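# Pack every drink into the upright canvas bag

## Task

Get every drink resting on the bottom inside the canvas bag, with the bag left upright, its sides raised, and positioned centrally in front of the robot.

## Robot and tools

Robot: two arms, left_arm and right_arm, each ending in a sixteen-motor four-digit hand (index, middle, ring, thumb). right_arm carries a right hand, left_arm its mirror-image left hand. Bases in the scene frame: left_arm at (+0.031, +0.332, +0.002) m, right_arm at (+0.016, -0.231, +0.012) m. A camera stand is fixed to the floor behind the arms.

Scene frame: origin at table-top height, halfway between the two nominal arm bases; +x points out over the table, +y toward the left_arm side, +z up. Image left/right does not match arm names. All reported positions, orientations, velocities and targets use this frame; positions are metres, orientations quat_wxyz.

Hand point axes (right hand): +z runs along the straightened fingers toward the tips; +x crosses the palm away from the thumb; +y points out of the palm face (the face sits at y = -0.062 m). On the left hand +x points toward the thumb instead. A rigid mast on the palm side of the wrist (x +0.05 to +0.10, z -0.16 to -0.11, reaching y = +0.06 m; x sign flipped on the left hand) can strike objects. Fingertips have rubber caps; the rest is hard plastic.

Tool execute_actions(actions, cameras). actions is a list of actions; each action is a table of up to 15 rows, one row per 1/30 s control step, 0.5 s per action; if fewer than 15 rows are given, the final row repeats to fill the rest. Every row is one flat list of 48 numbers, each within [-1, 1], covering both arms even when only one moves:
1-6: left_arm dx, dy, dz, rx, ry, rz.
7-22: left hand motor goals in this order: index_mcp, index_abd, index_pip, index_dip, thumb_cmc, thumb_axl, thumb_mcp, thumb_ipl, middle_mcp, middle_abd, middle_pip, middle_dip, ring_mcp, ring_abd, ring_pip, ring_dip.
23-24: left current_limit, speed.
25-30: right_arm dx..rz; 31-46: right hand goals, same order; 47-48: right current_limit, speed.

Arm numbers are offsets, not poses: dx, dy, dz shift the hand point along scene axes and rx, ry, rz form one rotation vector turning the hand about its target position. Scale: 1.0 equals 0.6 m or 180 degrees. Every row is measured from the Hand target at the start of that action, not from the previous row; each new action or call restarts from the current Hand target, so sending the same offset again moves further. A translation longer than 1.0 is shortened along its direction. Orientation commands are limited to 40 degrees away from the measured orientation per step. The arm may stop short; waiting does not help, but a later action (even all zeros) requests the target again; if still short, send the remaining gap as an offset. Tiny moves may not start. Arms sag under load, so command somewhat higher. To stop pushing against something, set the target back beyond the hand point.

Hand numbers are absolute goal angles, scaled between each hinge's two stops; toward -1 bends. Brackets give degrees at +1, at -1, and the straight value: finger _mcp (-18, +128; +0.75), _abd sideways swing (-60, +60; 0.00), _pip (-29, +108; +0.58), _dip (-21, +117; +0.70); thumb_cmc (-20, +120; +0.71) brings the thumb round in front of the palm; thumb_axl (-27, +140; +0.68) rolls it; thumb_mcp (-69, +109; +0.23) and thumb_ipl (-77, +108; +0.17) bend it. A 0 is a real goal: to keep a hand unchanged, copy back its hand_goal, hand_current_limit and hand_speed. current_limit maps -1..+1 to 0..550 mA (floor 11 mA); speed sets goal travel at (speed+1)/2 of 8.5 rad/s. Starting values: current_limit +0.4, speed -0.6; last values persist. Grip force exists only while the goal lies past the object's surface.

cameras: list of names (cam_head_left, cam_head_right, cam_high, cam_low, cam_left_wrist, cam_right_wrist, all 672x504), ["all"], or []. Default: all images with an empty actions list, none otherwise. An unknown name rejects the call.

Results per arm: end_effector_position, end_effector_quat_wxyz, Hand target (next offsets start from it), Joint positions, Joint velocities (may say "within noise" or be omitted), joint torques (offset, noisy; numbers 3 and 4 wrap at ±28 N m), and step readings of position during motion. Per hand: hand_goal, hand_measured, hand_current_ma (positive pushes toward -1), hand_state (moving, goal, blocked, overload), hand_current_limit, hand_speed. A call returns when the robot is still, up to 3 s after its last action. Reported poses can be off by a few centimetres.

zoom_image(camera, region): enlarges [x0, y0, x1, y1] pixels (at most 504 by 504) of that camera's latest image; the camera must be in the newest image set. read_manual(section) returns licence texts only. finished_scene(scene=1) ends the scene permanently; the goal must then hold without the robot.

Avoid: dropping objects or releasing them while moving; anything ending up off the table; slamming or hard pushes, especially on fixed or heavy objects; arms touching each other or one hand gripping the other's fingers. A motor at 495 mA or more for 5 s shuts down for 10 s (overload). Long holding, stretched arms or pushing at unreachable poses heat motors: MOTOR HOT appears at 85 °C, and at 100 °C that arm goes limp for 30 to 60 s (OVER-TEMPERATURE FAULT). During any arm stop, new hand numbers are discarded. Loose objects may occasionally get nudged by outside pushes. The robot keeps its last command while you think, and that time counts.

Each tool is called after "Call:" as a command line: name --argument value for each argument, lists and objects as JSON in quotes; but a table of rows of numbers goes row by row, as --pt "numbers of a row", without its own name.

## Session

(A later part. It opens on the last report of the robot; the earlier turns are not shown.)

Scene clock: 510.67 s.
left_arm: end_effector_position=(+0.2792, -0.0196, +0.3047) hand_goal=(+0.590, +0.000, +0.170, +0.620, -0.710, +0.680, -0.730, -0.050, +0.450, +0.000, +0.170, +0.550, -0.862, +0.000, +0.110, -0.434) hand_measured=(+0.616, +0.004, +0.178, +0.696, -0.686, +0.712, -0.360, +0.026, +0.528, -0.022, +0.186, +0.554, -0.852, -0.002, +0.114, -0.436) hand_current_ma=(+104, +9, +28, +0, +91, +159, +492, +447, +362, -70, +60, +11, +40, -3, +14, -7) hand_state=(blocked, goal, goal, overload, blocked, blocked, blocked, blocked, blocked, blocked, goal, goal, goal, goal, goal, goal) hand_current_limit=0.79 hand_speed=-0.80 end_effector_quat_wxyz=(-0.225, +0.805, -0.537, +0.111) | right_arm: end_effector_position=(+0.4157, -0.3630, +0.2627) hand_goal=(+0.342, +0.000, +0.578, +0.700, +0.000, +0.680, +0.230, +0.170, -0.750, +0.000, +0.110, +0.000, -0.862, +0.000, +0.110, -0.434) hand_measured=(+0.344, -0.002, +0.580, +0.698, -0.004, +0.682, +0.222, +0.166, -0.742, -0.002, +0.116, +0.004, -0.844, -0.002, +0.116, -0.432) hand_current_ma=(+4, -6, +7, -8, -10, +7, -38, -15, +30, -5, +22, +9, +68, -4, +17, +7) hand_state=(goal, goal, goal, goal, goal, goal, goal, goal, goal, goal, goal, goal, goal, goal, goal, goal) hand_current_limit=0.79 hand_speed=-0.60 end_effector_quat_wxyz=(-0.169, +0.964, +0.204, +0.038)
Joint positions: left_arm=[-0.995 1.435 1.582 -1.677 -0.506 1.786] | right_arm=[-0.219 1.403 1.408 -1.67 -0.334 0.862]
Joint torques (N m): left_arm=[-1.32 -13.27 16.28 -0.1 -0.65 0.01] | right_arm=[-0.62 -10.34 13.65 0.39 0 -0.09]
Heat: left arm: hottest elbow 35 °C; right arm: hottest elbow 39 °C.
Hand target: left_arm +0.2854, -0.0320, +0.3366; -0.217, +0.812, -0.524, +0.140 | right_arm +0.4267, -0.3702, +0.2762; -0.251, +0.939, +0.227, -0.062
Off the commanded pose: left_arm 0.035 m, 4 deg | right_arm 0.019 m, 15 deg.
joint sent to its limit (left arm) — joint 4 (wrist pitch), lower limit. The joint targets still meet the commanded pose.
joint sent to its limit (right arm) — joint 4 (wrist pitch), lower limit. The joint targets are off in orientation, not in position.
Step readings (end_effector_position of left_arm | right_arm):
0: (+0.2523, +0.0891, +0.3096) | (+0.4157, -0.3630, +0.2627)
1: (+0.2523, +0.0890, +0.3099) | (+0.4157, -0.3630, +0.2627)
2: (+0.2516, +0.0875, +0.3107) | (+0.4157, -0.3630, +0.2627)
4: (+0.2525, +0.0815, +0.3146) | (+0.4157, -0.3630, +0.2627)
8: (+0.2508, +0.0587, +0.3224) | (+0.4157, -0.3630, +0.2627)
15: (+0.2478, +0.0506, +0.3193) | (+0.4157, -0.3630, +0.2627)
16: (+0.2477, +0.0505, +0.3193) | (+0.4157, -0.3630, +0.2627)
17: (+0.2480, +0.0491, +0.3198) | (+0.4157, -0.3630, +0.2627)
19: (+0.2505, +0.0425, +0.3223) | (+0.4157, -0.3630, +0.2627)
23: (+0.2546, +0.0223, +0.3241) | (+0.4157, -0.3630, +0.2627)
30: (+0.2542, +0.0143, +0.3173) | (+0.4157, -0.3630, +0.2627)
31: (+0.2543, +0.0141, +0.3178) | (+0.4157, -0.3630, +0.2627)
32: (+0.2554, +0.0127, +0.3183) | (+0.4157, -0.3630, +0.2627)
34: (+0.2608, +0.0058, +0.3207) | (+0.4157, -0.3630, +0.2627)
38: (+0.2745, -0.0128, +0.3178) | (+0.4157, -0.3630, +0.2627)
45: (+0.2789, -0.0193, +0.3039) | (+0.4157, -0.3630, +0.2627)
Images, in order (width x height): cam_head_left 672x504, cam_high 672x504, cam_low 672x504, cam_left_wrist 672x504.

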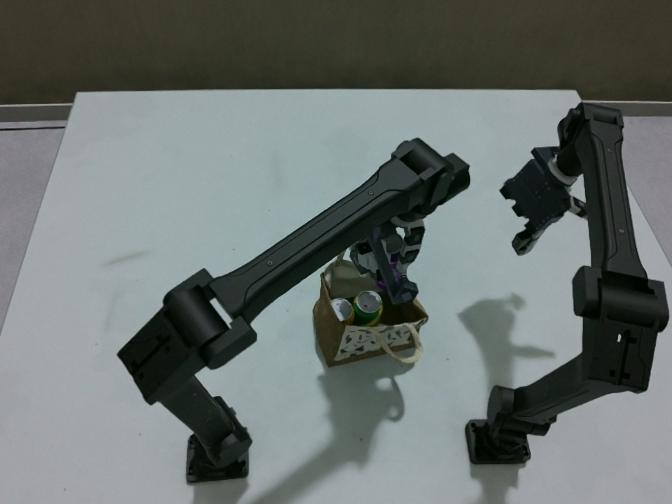

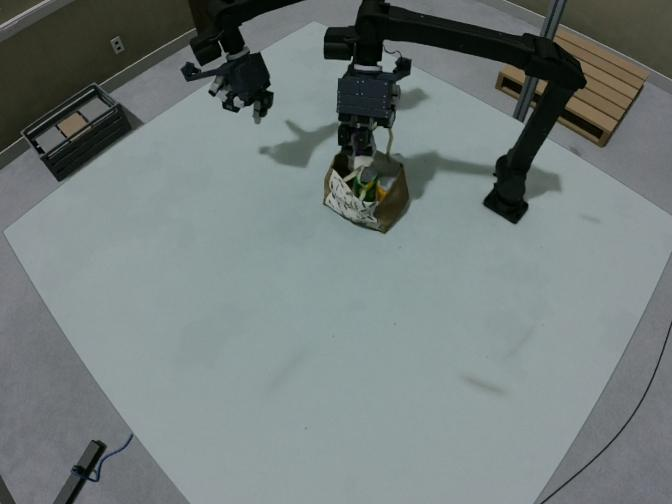

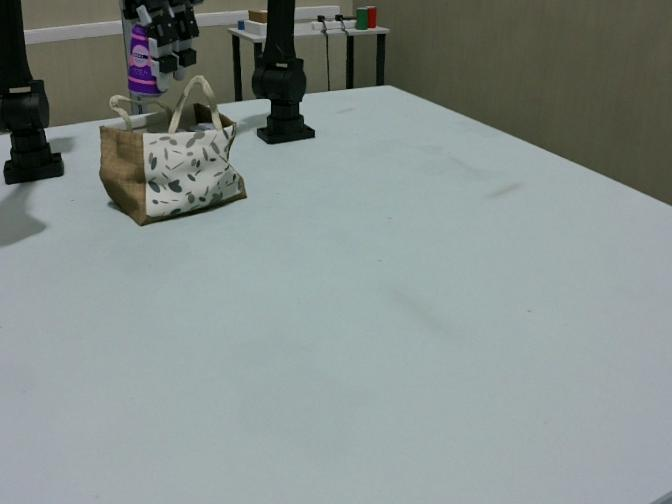

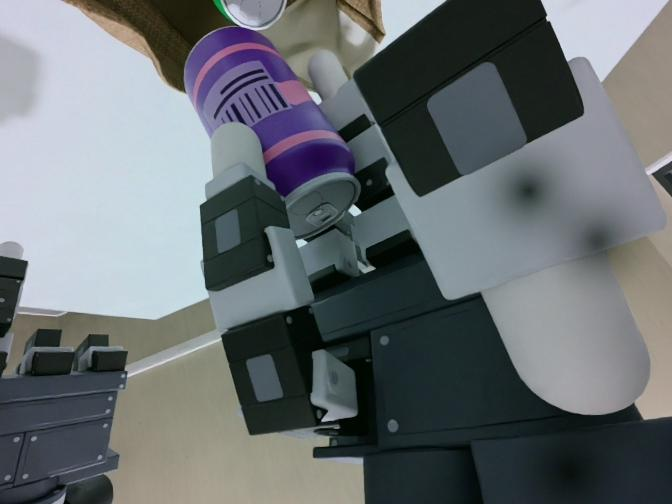

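Call:
zoom_image --camera "cam_head_left" --region '[350, 215, 430, 305]'

Scaled by 5.600.

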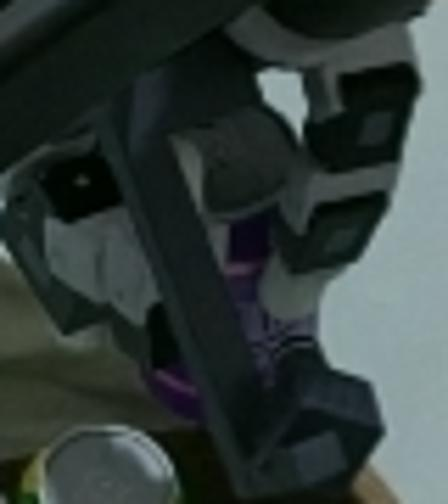

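Call:
execute_actions --actions '[[[0.01,-0.007,-0.06,0,0,0,0.59,0,0.17,0.62,-0.71,0.68,-0.73,-0.05,0.45,0,0.17,0.55,-0.863,0,0.11,-0.435,0.79,-0.8,0,0,0,0,0,0,0.342,0,0.577,0.7,0,0.68,0.23,0.17,-0.75,0,0.11,0.0,-0.863,0,0.11,-0.435,0.79,-0.6]],[[0.004,0.0,-0.06,0,0,0,0.59,0,0.17,0.62,-0.71,0.68,-0.73,-0.05,0.45,0,0.17,0.55,-0.863,0,0.11,-0.435,0.79,-0.8,0,0,0,0,0,0,0.342,0,0.577,0.7,0,0.68,0.23,0.17,-0.75,0,0.11,0.0,-0.863,0,0.11,-0.435,0.79,-0.6]]]' --cameras '["cam_low","cam_head_left","cam_high","cam_left_wrist"]'

Call:
zoom_image --camera "cam_head_left" --region '[320, 225, 440, 345]'

Call:
zoom_image --camera "cam_low" --region '[80, 60, 280, 240]'

Call:
zoom_image --camera "cam_high" --region '[290, 80, 450, 240]'

Scene clock: 514.97 s.
left_arm: end_effector_position=(+0.2887, -0.0319, +0.2565) hand_goal=(+0.590, +0.000, +0.170, +0.620, -0.710, +0.680, -0.730, -0.050, +0.450, +0.000, +0.170, +0.550, -0.862, +0.000, +0.110, -0.434) hand_measured=(+0.616, +0.004, +0.178, +0.696, -0.686, +0.712, -0.360, +0.026, +0.528, -0.022, +0.186, +0.554, -0.852, -0.002, +0.114, -0.436) hand_current_ma=(+104, +9, +28, +0, +91, +159, +492, +447, +362, -70, +56, +10, +40, -3, +14, -7) hand_state=(blocked, goal, goal, overload, blocked, blocked, blocked, blocked, blocked, blocked, goal, goal, goal, goal, goal, goal) hand_current_limit=0.79 hand_speed=-0.80 end_effector_quat_wxyz=(-0.222, +0.808, -0.532, +0.125) | right_arm: end_effector_position=(+0.4157, -0.3630, +0.2627) hand_goal=(+0.342, +0.000, +0.578, +0.700, +0.000, +0.680, +0.230, +0.170, -0.750, +0.000, +0.110, +0.000, -0.862, +0.000, +0.110, -0.434) hand_measured=(+0.344, -0.002, +0.580, +0.698, -0.004, +0.682, +0.222, +0.166, -0.742, -0.002, +0.116, +0.004, -0.844, -0.002, +0.116, -0.432) hand_current_ma=(+4, -6, +7, -8, -10, +7, -38, -15, +30, -5, +22, +9, +68, -4, +17, +7) hand_state=(goal, goal, goal, goal, goal, goal, goal, goal, goal, goal, goal, goal, goal, goal, goal, goal) hand_current_limit=0.79 hand_speed=-0.60 end_effector_quat_wxyz=(-0.169, +0.964, +0.204, +0.038)
Joint positions: left_arm=[-0.995 1.444 1.463 -1.52 -0.51 1.782] | right_arm=[-0.219 1.403 1.408 -1.67 -0.334 0.862]
Joint torques (N m): left_arm=[-0.67 -12.75 11.44 0.62 -0.59 0.04] | right_arm=[-0.15 -10.93 13.42 0.27 0.01 -0.1]
Heat: left arm: hottest elbow 36 °C; right arm: hottest elbow 39 °C.
Hand target: left_arm +0.2938, -0.0363, +0.2646; -0.217, +0.812, -0.524, +0.140 | right_arm +0.4267, -0.3702, +0.2762; -0.251, +0.939, +0.227, -0.062
Off the commanded pose: left_arm 0.010 m, 2 deg | right_arm 0.019 m, 15 deg.
joint sent to its limit (right arm) — joint 4 (wrist pitch), lower limit. The joint targets are off in orientation, not in position.
Step readings (end_effector_position of left_arm | right_arm):
0: (+0.2792, -0.0196, +0.3047) | (+0.4157, -0.3630, +0.2627)
1: (+0.2792, -0.0196, +0.3047) | (+0.4157, -0.3630, +0.2627)
2: (+0.2795, -0.0201, +0.3047) | (+0.4157, -0.3630, +0.2627)
4: (+0.2819, -0.0233, +0.3050) | (+0.4157, -0.3630, +0.2627)
8: (+0.2869, -0.0301, +0.3050) | (+0.4157, -0.3630, +0.2627)
15: (+0.2870, -0.0302, +0.2998) | (+0.4157, -0.3630, +0.2627)
16: (+0.2871, -0.0302, +0.2988) | (+0.4157, -0.3630, +0.2627)
17: (+0.2877, -0.0311, +0.2962) | (+0.4157, -0.3630, +0.2627)
19: (+0.2893, -0.0328, +0.2872) | (+0.4157, -0.3630, +0.2627)
23: (+0.2877, -0.0305, +0.2639) | (+0.4157, -0.3630, +0.2627)
30: (+0.2885, -0.0316, +0.2565) | (+0.4157, -0.3630, +0.2627)
Images, in order (width x height): cam_head_left 672x504, cam_high 672x504, cam_low 672x504, cam_left_wrist 672x504.

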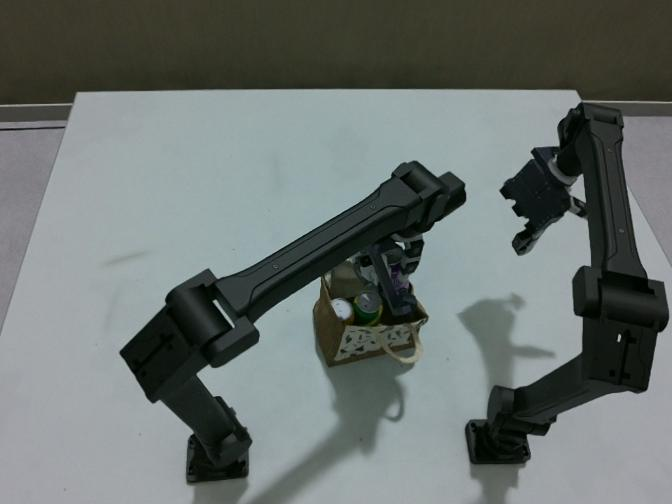

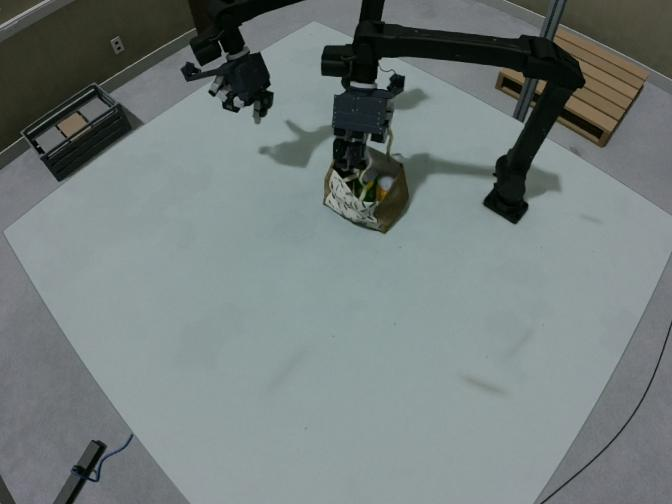

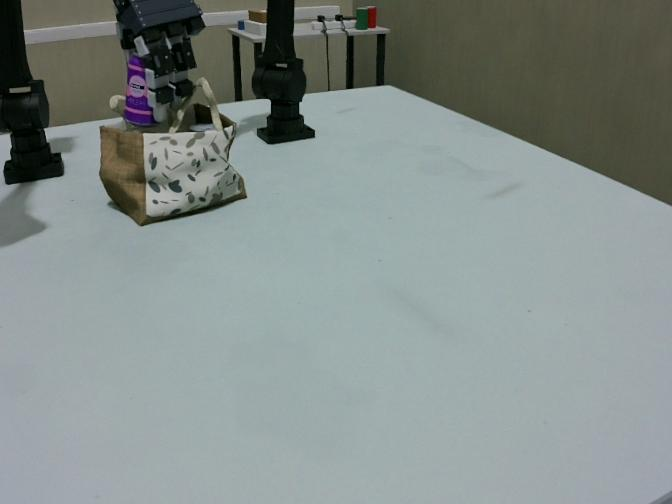

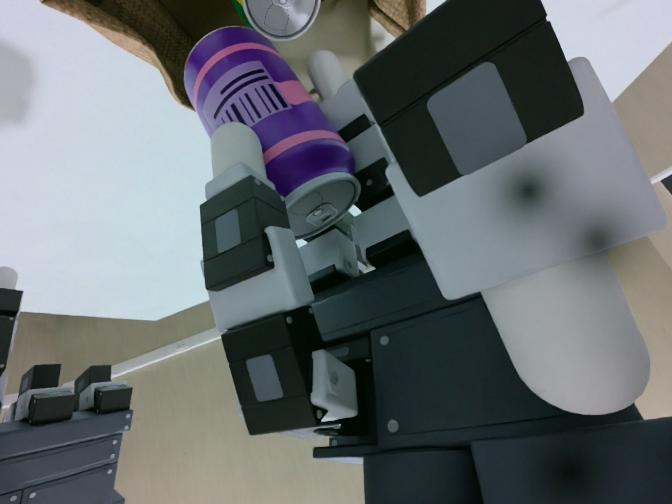

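Scaled by 4.200.

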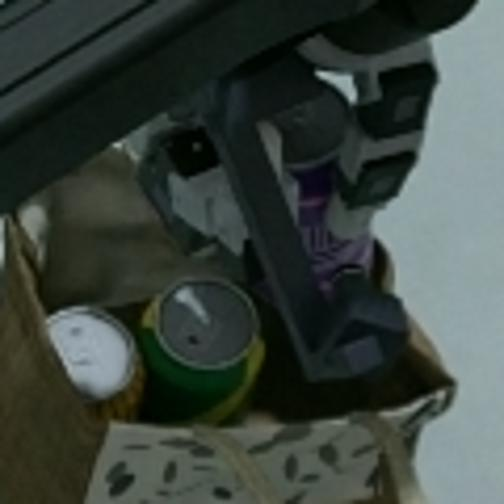

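Scaled by 2.520.

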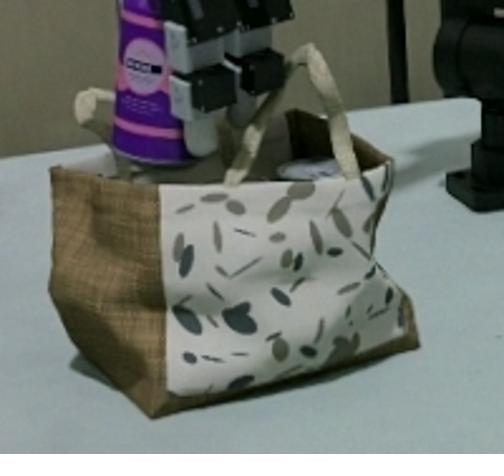

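Scaled by 3.150.

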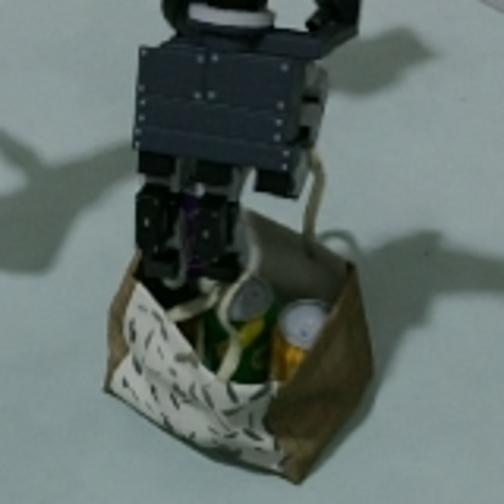

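Call:
execute_actions --actions '[[[0.0,0.0,-0.06,0,0,0,0.59,0,0.17,0.62,-0.71,0.68,-0.73,-0.05,0.45,0,0.17,0.55,-0.863,0,0.11,-0.435,0.79,-0.8,0,0,0,0,0,0,0.342,0,0.577,0.7,0,0.68,0.23,0.17,-0.75,0,0.11,0.0,-0.863,0,0.11,-0.435,0.79,-0.6]]]' --cameras '["cam_low","cam_head_left","cam_high","cam_left_wrist"]'

Call:
zoom_image --camera "cam_head_left" --region '[320, 225, 440, 345]'

Call:
zoom_image --camera "cam_low" --region '[80, 60, 280, 240]'

Call:
zoom_image --camera "cam_high" --region '[310, 100, 430, 240]'

Scene clock: 517.63 s.
left_arm: end_effector_position=(+0.2896, -0.0336, +0.2251) hand_goal=(+0.590, +0.000, +0.170, +0.620, -0.710, +0.680, -0.730, -0.050, +0.450, +0.000, +0.170, +0.550, -0.862, +0.000, +0.110, -0.434) hand_measured=(+0.616, +0.002, +0.176, +0.700, -0.686, +0.712, -0.360, +0.026, +0.518, -0.020, +0.182, +0.552, -0.850, -0.002, +0.114, -0.436) hand_current_ma=(+104, +6, +22, +0, +91, +159, +492, +447, +302, -66, +43, +9, +42, -3, +14, -7) hand_state=(blocked, goal, goal, overload, blocked, blocked, blocked, blocked, blocked, blocked, goal, goal, goal, goal, goal, goal) hand_current_limit=0.79 hand_speed=-0.80 end_effector_quat_wxyz=(-0.219, +0.808, -0.531, +0.130) | right_arm: end_effector_position=(+0.4157, -0.3630, +0.2627) hand_goal=(+0.342, +0.000, +0.578, +0.700, +0.000, +0.680, +0.230, +0.170, -0.750, +0.000, +0.110, +0.000, -0.862, +0.000, +0.110, -0.434) hand_measured=(+0.344, -0.002, +0.580, +0.698, -0.004, +0.682, +0.222, +0.166, -0.742, -0.002, +0.116, +0.004, -0.844, -0.002, +0.116, -0.432) hand_current_ma=(+4, -6, +7, -8, -10, +7, -38, -15, +30, -5, +22, +9, +68, -4, +17, +7) hand_state=(goal, goal, goal, goal, goal, goal, goal, goal, goal, goal, goal, goal, goal, goal, goal, goal) hand_current_limit=0.79 hand_speed=-0.60 end_effector_quat_wxyz=(-0.169, +0.964, +0.204, +0.038)
Joint positions: left_arm=[-0.995 1.443 1.379 -1.426 -0.509 1.782] | right_arm=[-0.219 1.403 1.408 -1.67 -0.334 0.862]
Joint torques (N m): left_arm=[-0.73 -13.1 10.71 0.62 -0.63 0.04] | right_arm=[-0.15 -10.52 13.49 0.25 -0.02 -0.06]
Heat: left arm: hottest elbow 36 °C; right arm: hottest elbow 39 °C.
Hand target: left_arm +0.2938, -0.0362, +0.2287; -0.217, +0.812, -0.524, +0.140 | right_arm +0.4267, -0.3702, +0.2762; -0.251, +0.939, +0.227, -0.062
Off the commanded pose: left_arm 0.006 m, 1 deg | right_arm 0.019 m, 15 deg.
joint sent to its limit (right arm) — joint 4 (wrist pitch), lower limit. The joint targets are off in orientation, not in position.
Step readings (end_effector_position of left_arm | right_arm):
0: (+0.2887, -0.0319, +0.2565) | (+0.4157, -0.3630, +0.2627)
1: (+0.2888, -0.0321, +0.2563) | (+0.4157, -0.3630, +0.2627)
2: (+0.2893, -0.0328, +0.2543) | (+0.4157, -0.3630, +0.2627)
4: (+0.2907, -0.0349, +0.2470) | (+0.4157, -0.3630, +0.2627)
8: (+0.2882, -0.0313, +0.2273) | (+0.4157, -0.3630, +0.2627)
15: (+0.2896, -0.0335, +0.2254) | (+0.4157, -0.3630, +0.2627)
Images, in order (width x height): cam_head_left 672x504, cam_high 672x504, cam_low 672x504, cam_left_wrist 672x504.

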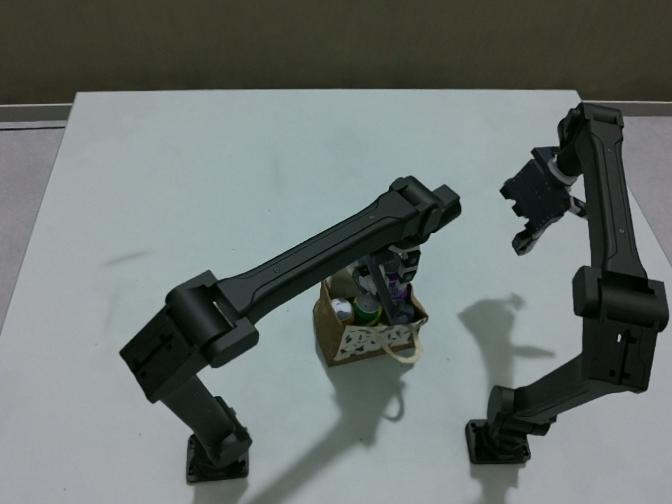

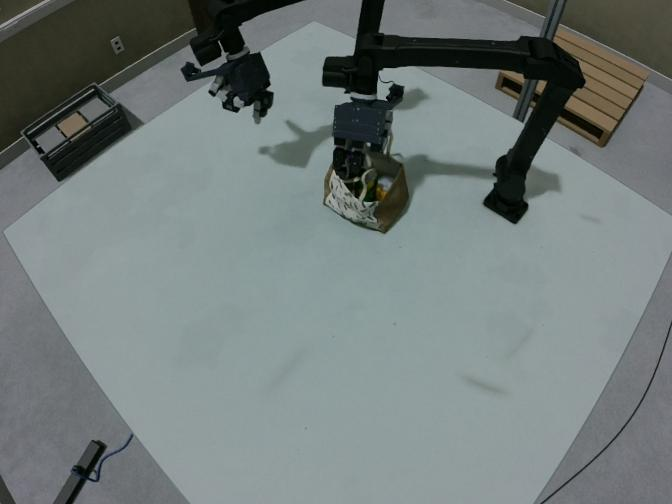

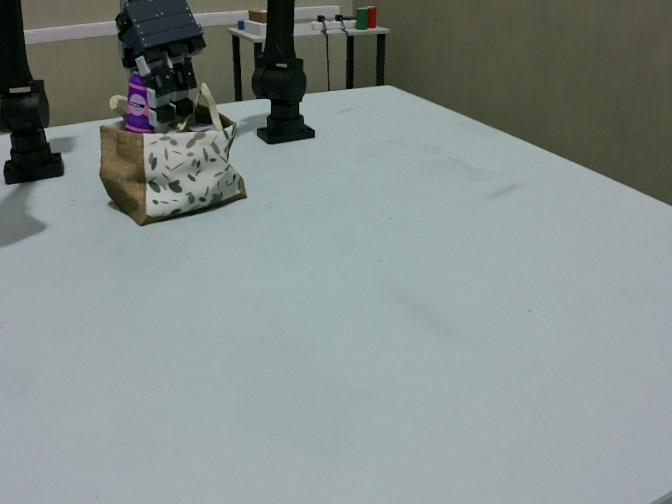

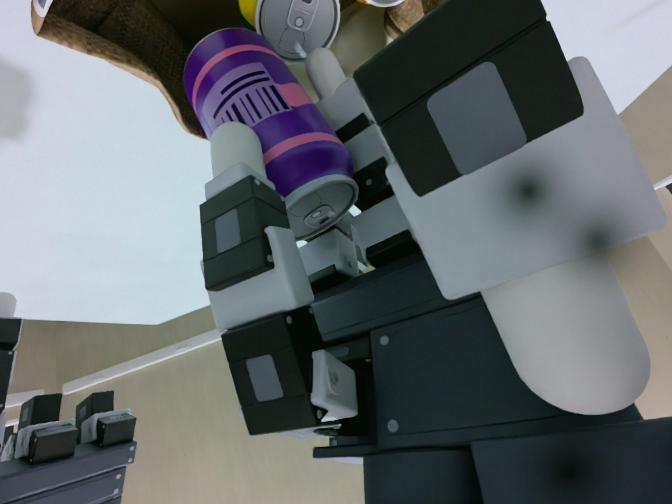

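Scaled by 4.200.

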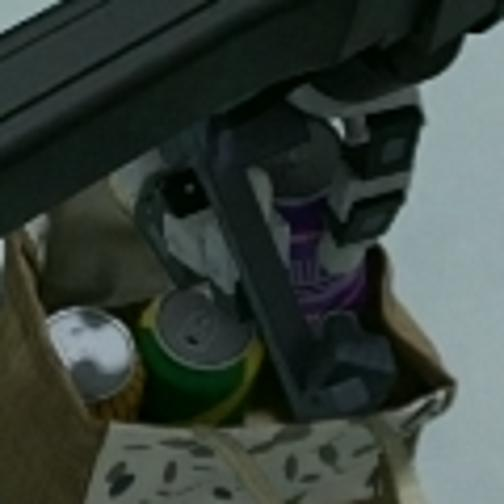

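Scaled by 2.520.

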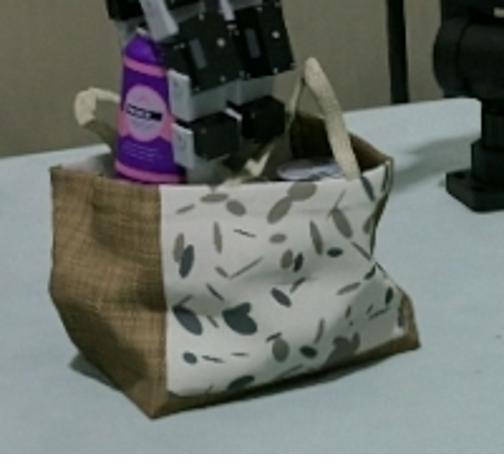

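Scaled by 3.600.

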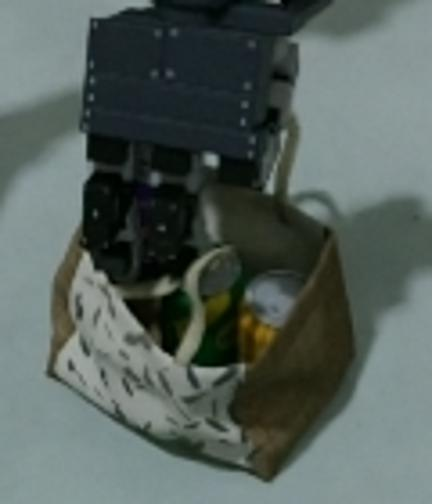

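Call:
execute_actions --actions '[[[0.01,-0.045,-0.005,0,0,0,0.59,0,0.17,0.62,-0.71,0.68,-0.73,-0.05,0.45,0,0.17,0.55,-0.863,0,0.11,-0.435,0.79,-0.8,0,0,0,0,0,0,0.342,0,0.577,0.7,0,0.68,0.23,0.17,-0.75,0,0.11,0.0,-0.863,0,0.11,-0.435,0.79,-0.6]],[[0.0,0.0,-0.025,0,0,0,0.59,0,0.17,0.62,-0.71,0.68,-0.73,-0.05,0.45,0,0.17,0.55,-0.863,0,0.11,-0.435,0.79,-0.8,0,0,0,0,0,0,0.342,0,0.577,0.7,0,0.68,0.23,0.17,-0.75,0,0.11,0.0,-0.863,0,0.11,-0.435,0.79,-0.6]]]' --cameras '["cam_low","cam_head_left","cam_high","cam_left_wrist"]'

Call:
zoom_image --camera "cam_head_left" --region '[320, 225, 440, 345]'

Call:
zoom_image --camera "cam_low" --region '[80, 60, 280, 240]'

Call:
zoom_image --camera "cam_high" --region '[310, 100, 430, 240]'

Scene clock: 520.30 s.
left_arm: end_effector_position=(+0.2942, -0.0466, +0.2083) hand_goal=(+0.590, +0.000, +0.170, +0.620, -0.710, +0.680, -0.730, -0.050, +0.450, +0.000, +0.170, +0.550, -0.862, +0.000, +0.110, -0.434) hand_measured=(+0.614, -0.006, +0.174, +0.708, -0.686, +0.712, -0.360, +0.026, +0.508, -0.028, +0.168, +0.544, -0.850, -0.002, +0.114, -0.436) hand_current_ma=(+100, -15, +13, +0, +91, +159, +492, +447, +252, -92, -8, -17, +42, -3, +14, -7) hand_state=(blocked, goal, goal, overload, blocked, blocked, blocked, blocked, blocked, blocked, goal, goal, goal, goal, goal, goal) hand_current_limit=0.79 hand_speed=-0.80 end_effector_quat_wxyz=(-0.226, +0.807, -0.531, +0.122) | right_arm: end_effector_position=(+0.4157, -0.3630, +0.2627) hand_goal=(+0.342, +0.000, +0.578, +0.700, +0.000, +0.680, +0.230, +0.170, -0.750, +0.000, +0.110, +0.000, -0.862, +0.000, +0.110, -0.434) hand_measured=(+0.344, -0.002, +0.580, +0.698, -0.004, +0.682, +0.222, +0.166, -0.742, -0.002, +0.116, +0.004, -0.844, -0.002, +0.116, -0.432) hand_current_ma=(+4, -6, +7, -8, -10, +7, -38, -15, +30, -5, +22, +9, +68, -4, +17, +7) hand_state=(goal, goal, goal, goal, goal, goal, goal, goal, goal, goal, goal, goal, goal, goal, goal, goal) hand_current_limit=0.79 hand_speed=-0.60 end_effector_quat_wxyz=(-0.169, +0.964, +0.204, +0.038)
Joint positions: left_arm=[-1.006 1.495 1.392 -1.413 -0.517 1.767] | right_arm=[-0.219 1.403 1.408 -1.67 -0.334 0.862]
Joint torques (N m): left_arm=[-1.49 -11.93 12.12 1.22 -0.37 -0.08] | right_arm=[-0.97 -10.4 13.6 0.39 -0.02 -0.07]
Heat: left arm: hottest elbow 36 °C; right arm: hottest elbow 39 °C.
Hand target: left_arm +0.2999, -0.0631, +0.2107; -0.217, +0.812, -0.524, +0.140 | right_arm +0.4267, -0.3702, +0.2762; -0.251, +0.939, +0.227, -0.062
Off the commanded pose: left_arm 0.018 m, 2 deg | right_arm 0.019 m, 15 deg.
joint sent to its limit (right arm) — joint 4 (wrist pitch), lower limit. The joint targets are off in orientation, not in position.
Step readings (end_effector_position of left_arm | right_arm):
0: (+0.2896, -0.0336, +0.2251) | (+0.4157, -0.3630, +0.2627)
1: (+0.2896, -0.0336, +0.2251) | (+0.4157, -0.3630, +0.2627)
2: (+0.2897, -0.0337, +0.2246) | (+0.4157, -0.3630, +0.2627)
4: (+0.2898, -0.0349, +0.2228) | (+0.4157, -0.3630, +0.2627)
8: (+0.2910, -0.0406, +0.2192) | (+0.4157, -0.3630, +0.2627)
15: (+0.2922, -0.0437, +0.2081) | (+0.4157, -0.3630, +0.2627)
16: (+0.2922, -0.0437, +0.2081) | (+0.4157, -0.3630, +0.2627)
17: (+0.2922, -0.0437, +0.2081) | (+0.4157, -0.3630, +0.2627)
19: (+0.2927, -0.0444, +0.2082) | (+0.4157, -0.3630, +0.2627)
23: (+0.2938, -0.0460, +0.2083) | (+0.4157, -0.3630, +0.2627)
30: (+0.2942, -0.0466, +0.2083) | (+0.4157, -0.3630, +0.2627)
Images, in order (width x height): cam_head_left 672x504, cam_high 672x504, cam_low 672x504, cam_left_wrist 672x504.

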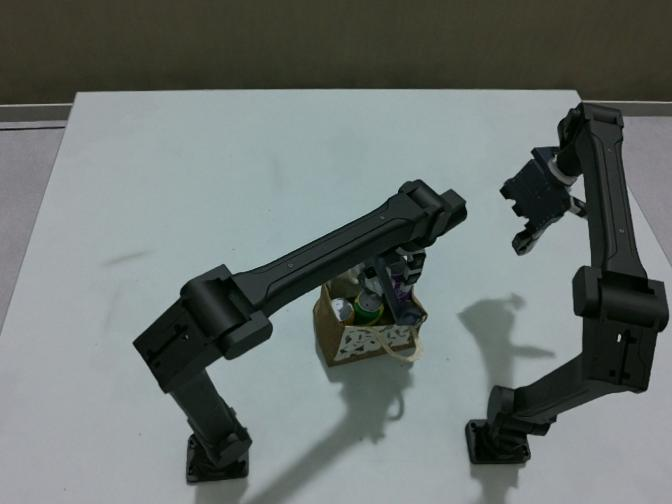

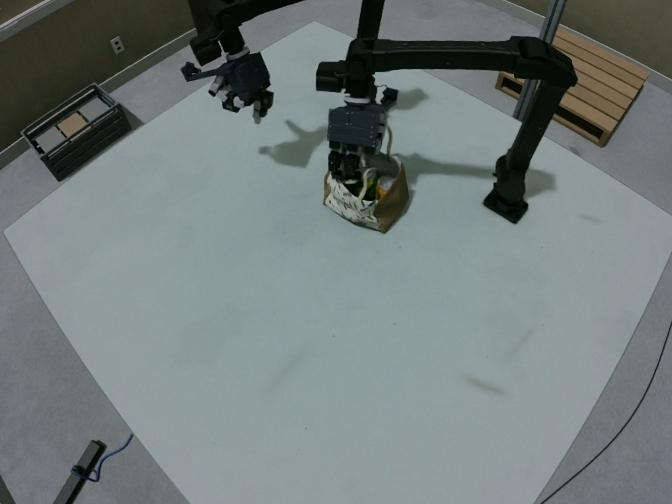

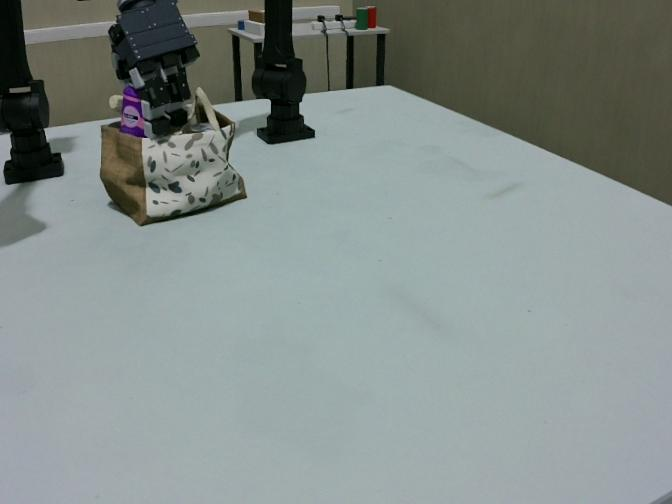

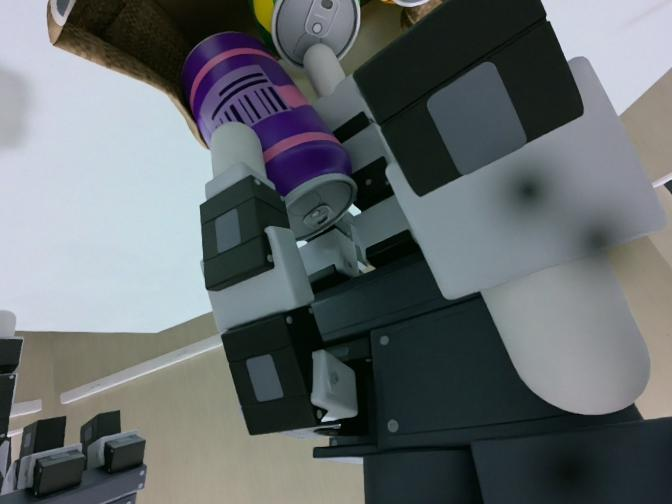

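Scaled by 4.200.

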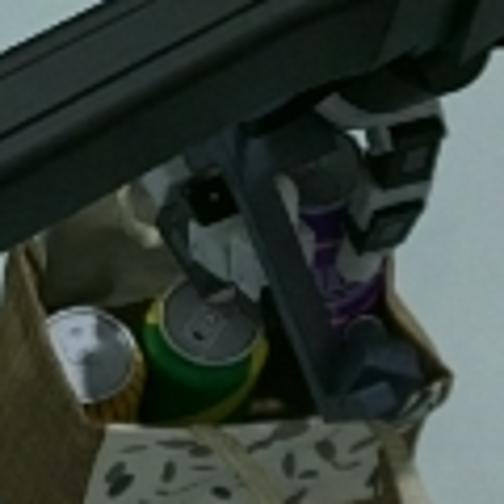

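Scaled by 2.520.

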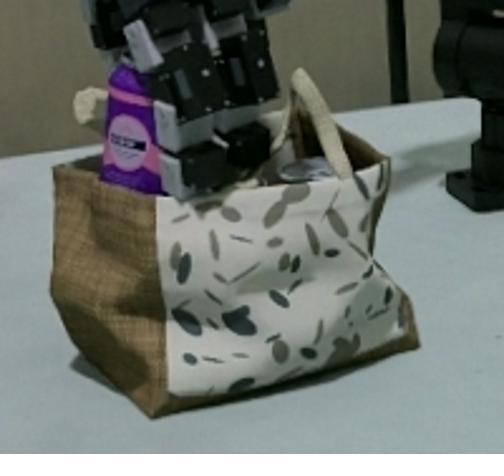

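Scaled by 3.600.

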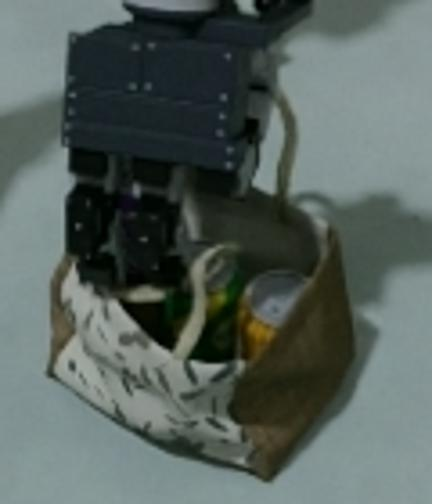

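Call:
zoom_image --camera "cam_low" --region '[95, 80, 215, 180]'

Call:
zoom_image --camera "cam_high" --region '[320, 130, 400, 220]'

Scaled by 4.200.

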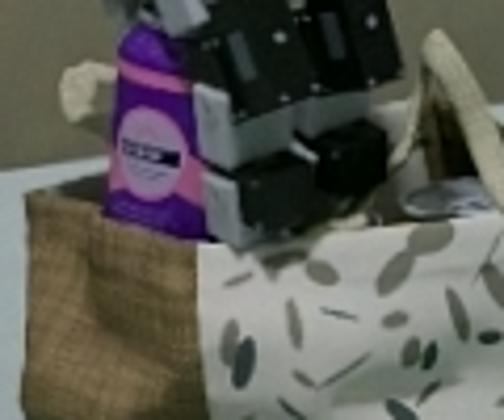

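Scaled by 5.600.

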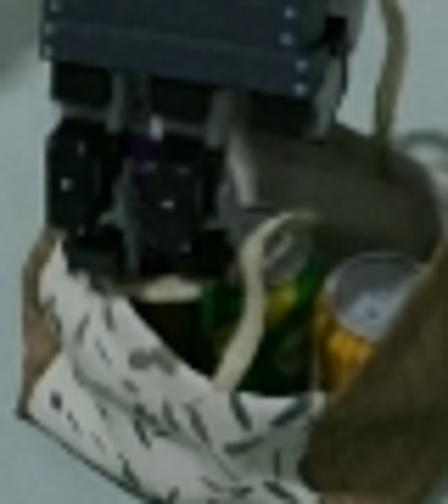

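Call:
execute_actions --actions '[[[0.007,-0.03,-0.01,0,0,0,0.59,0,0.17,0.62,-0.71,0.68,-0.73,-0.05,0.45,0,0.17,0.55,-0.863,0,0.11,-0.435,0.79,-0.8,0,0,0,0,0,0,0.342,0,0.577,0.7,0,0.68,0.23,0.17,-0.75,0,0.11,0.0,-0.863,0,0.11,-0.435,0.79,-0.6]]]' --cameras '["cam_low","cam_head_left","cam_high","cam_left_wrist"]'

Call:
zoom_image --camera "cam_head_left" --region '[320, 225, 440, 345]'

Call:
zoom_image --camera "cam_low" --region '[95, 80, 215, 180]'

Call:
zoom_image --camera "cam_high" --region '[320, 130, 400, 220]'

Scene clock: 522.47 s.
left_arm: end_effector_position=(+0.2976, -0.0531, +0.2060) hand_goal=(+0.590, +0.000, +0.170, +0.620, -0.710, +0.680, -0.730, -0.050, +0.450, +0.000, +0.170, +0.550, -0.862, +0.000, +0.110, -0.434) hand_measured=(+0.614, -0.012, +0.174, +0.714, -0.686, +0.712, -0.360, +0.026, +0.506, -0.036, +0.154, +0.534, -0.850, -0.002, +0.114, -0.436) hand_current_ma=(+100, -37, +13, +0, +91, +159, +492, +447, +246, -124, -60, -61, +42, -3, +14, -7) hand_state=(blocked, goal, goal, overload, blocked, blocked, blocked, blocked, blocked, blocked, goal, goal, goal, goal, goal, goal) hand_current_limit=0.79 hand_speed=-0.80 end_effector_quat_wxyz=(-0.230, +0.805, -0.532, +0.124) | right_arm: end_effector_position=(+0.4157, -0.3630, +0.2627) hand_goal=(+0.342, +0.000, +0.578, +0.700, +0.000, +0.680, +0.230, +0.170, -0.750, +0.000, +0.110, +0.000, -0.862, +0.000, +0.110, -0.434) hand_measured=(+0.344, -0.002, +0.580, +0.698, -0.004, +0.682, +0.222, +0.166, -0.742, -0.002, +0.116, +0.004, -0.844, -0.002, +0.116, -0.432) hand_current_ma=(+4, -6, +7, -8, -10, +7, -38, -15, +30, -5, +22, +9, +68, -4, +17, +7) hand_state=(goal, goal, goal, goal, goal, goal, goal, goal, goal, goal, goal, goal, goal, goal, goal, goal) hand_current_limit=0.79 hand_speed=-0.60 end_effector_quat_wxyz=(-0.169, +0.964, +0.204, +0.038)
Joint positions: left_arm=[-1.012 1.515 1.408 -1.411 -0.527 1.765] | right_arm=[-0.219 1.403 1.408 -1.67 -0.334 0.862]
Joint torques (N m): left_arm=[-2.2 -9.93 13.9 1.21 0.02 -0.23] | right_arm=[-0.85 -10.64 13.38 0.54 -0.01 -0.1]
Heat: left arm: hottest elbow 36 °C; right arm: hottest elbow 39 °C.
Hand target: left_arm +0.3042, -0.0812, +0.2047; -0.217, +0.812, -0.524, +0.140 | right_arm +0.4267, -0.3702, +0.2762; -0.251, +0.939, +0.227, -0.062
Off the commanded pose: left_arm 0.029 m, 3 deg | right_arm 0.019 m, 15 deg.
joint sent to its limit (right arm) — joint 4 (wrist pitch), lower limit. The joint targets are off in orientation, not in position.
Step readings (end_effector_position of left_arm | right_arm):
0: (+0.2942, -0.0466, +0.2083) | (+0.4157, -0.3630, +0.2627)
1: (+0.2941, -0.0467, +0.2083) | (+0.4157, -0.3630, +0.2627)
2: (+0.2937, -0.0470, +0.2080) | (+0.4157, -0.3630, +0.2627)
4: (+0.2939, -0.0473, +0.2068) | (+0.4157, -0.3630, +0.2627)
8: (+0.2953, -0.0502, +0.2062) | (+0.4157, -0.3630, +0.2627)
15: (+0.2966, -0.0517, +0.2060) | (+0.4157, -0.3630, +0.2627)
Images, in order (width x height): cam_head_left 672x504, cam_high 672x504, cam_low 672x504, cam_left_wrist 672x504.

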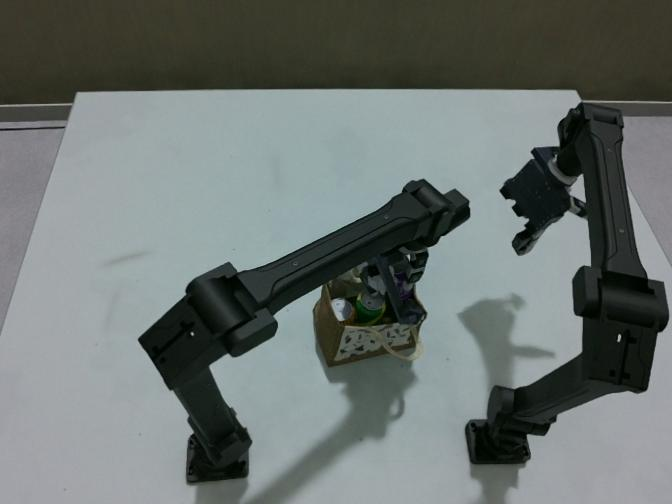

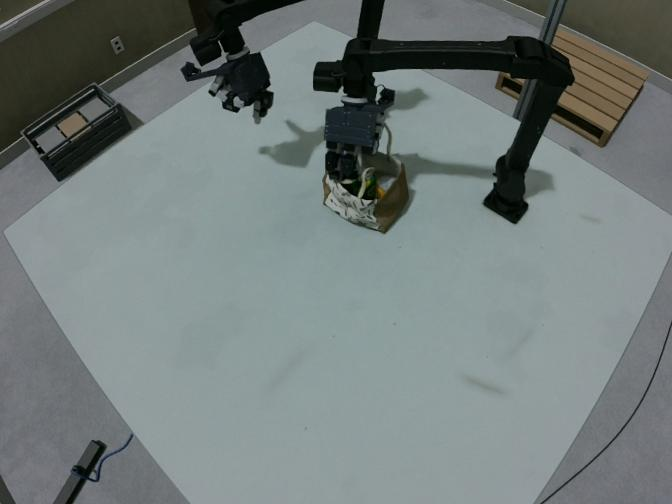

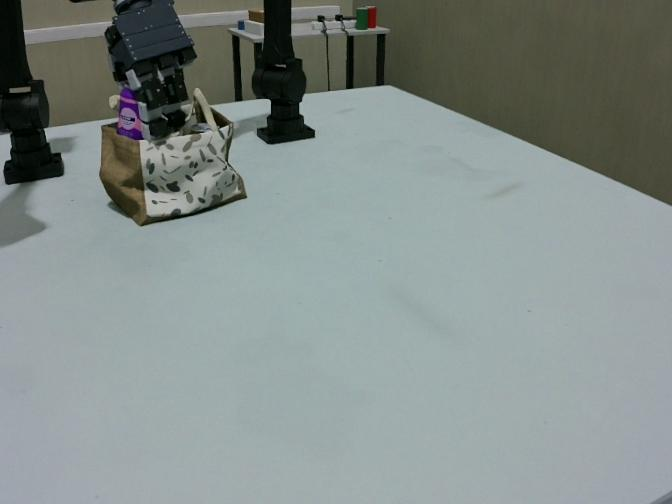

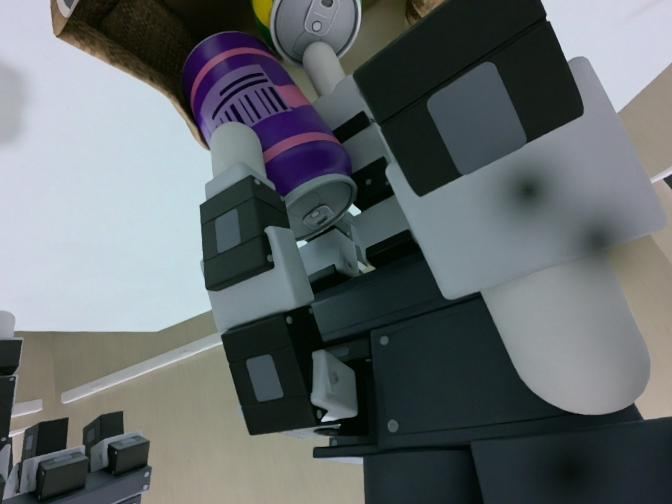

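Scaled by 4.200.

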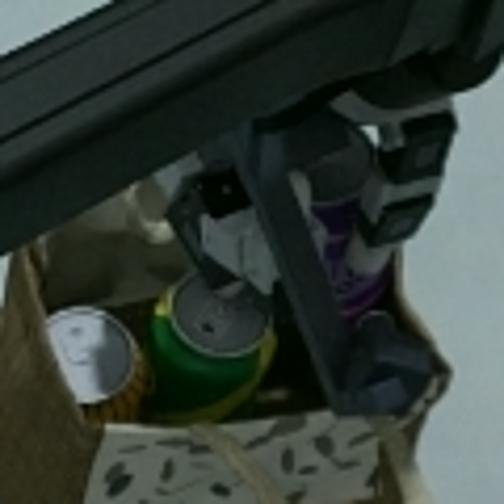

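Scaled by 4.200.

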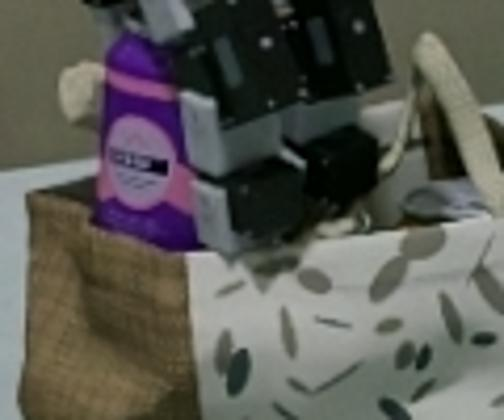

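Scaled by 5.600.

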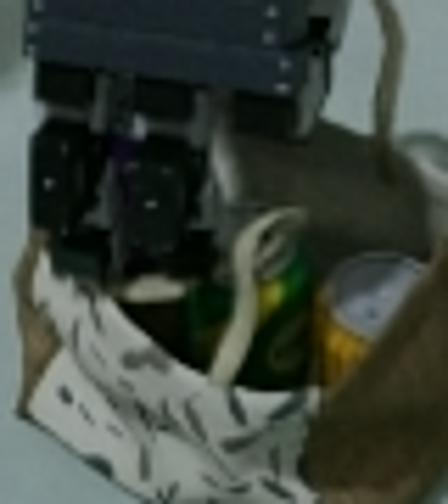

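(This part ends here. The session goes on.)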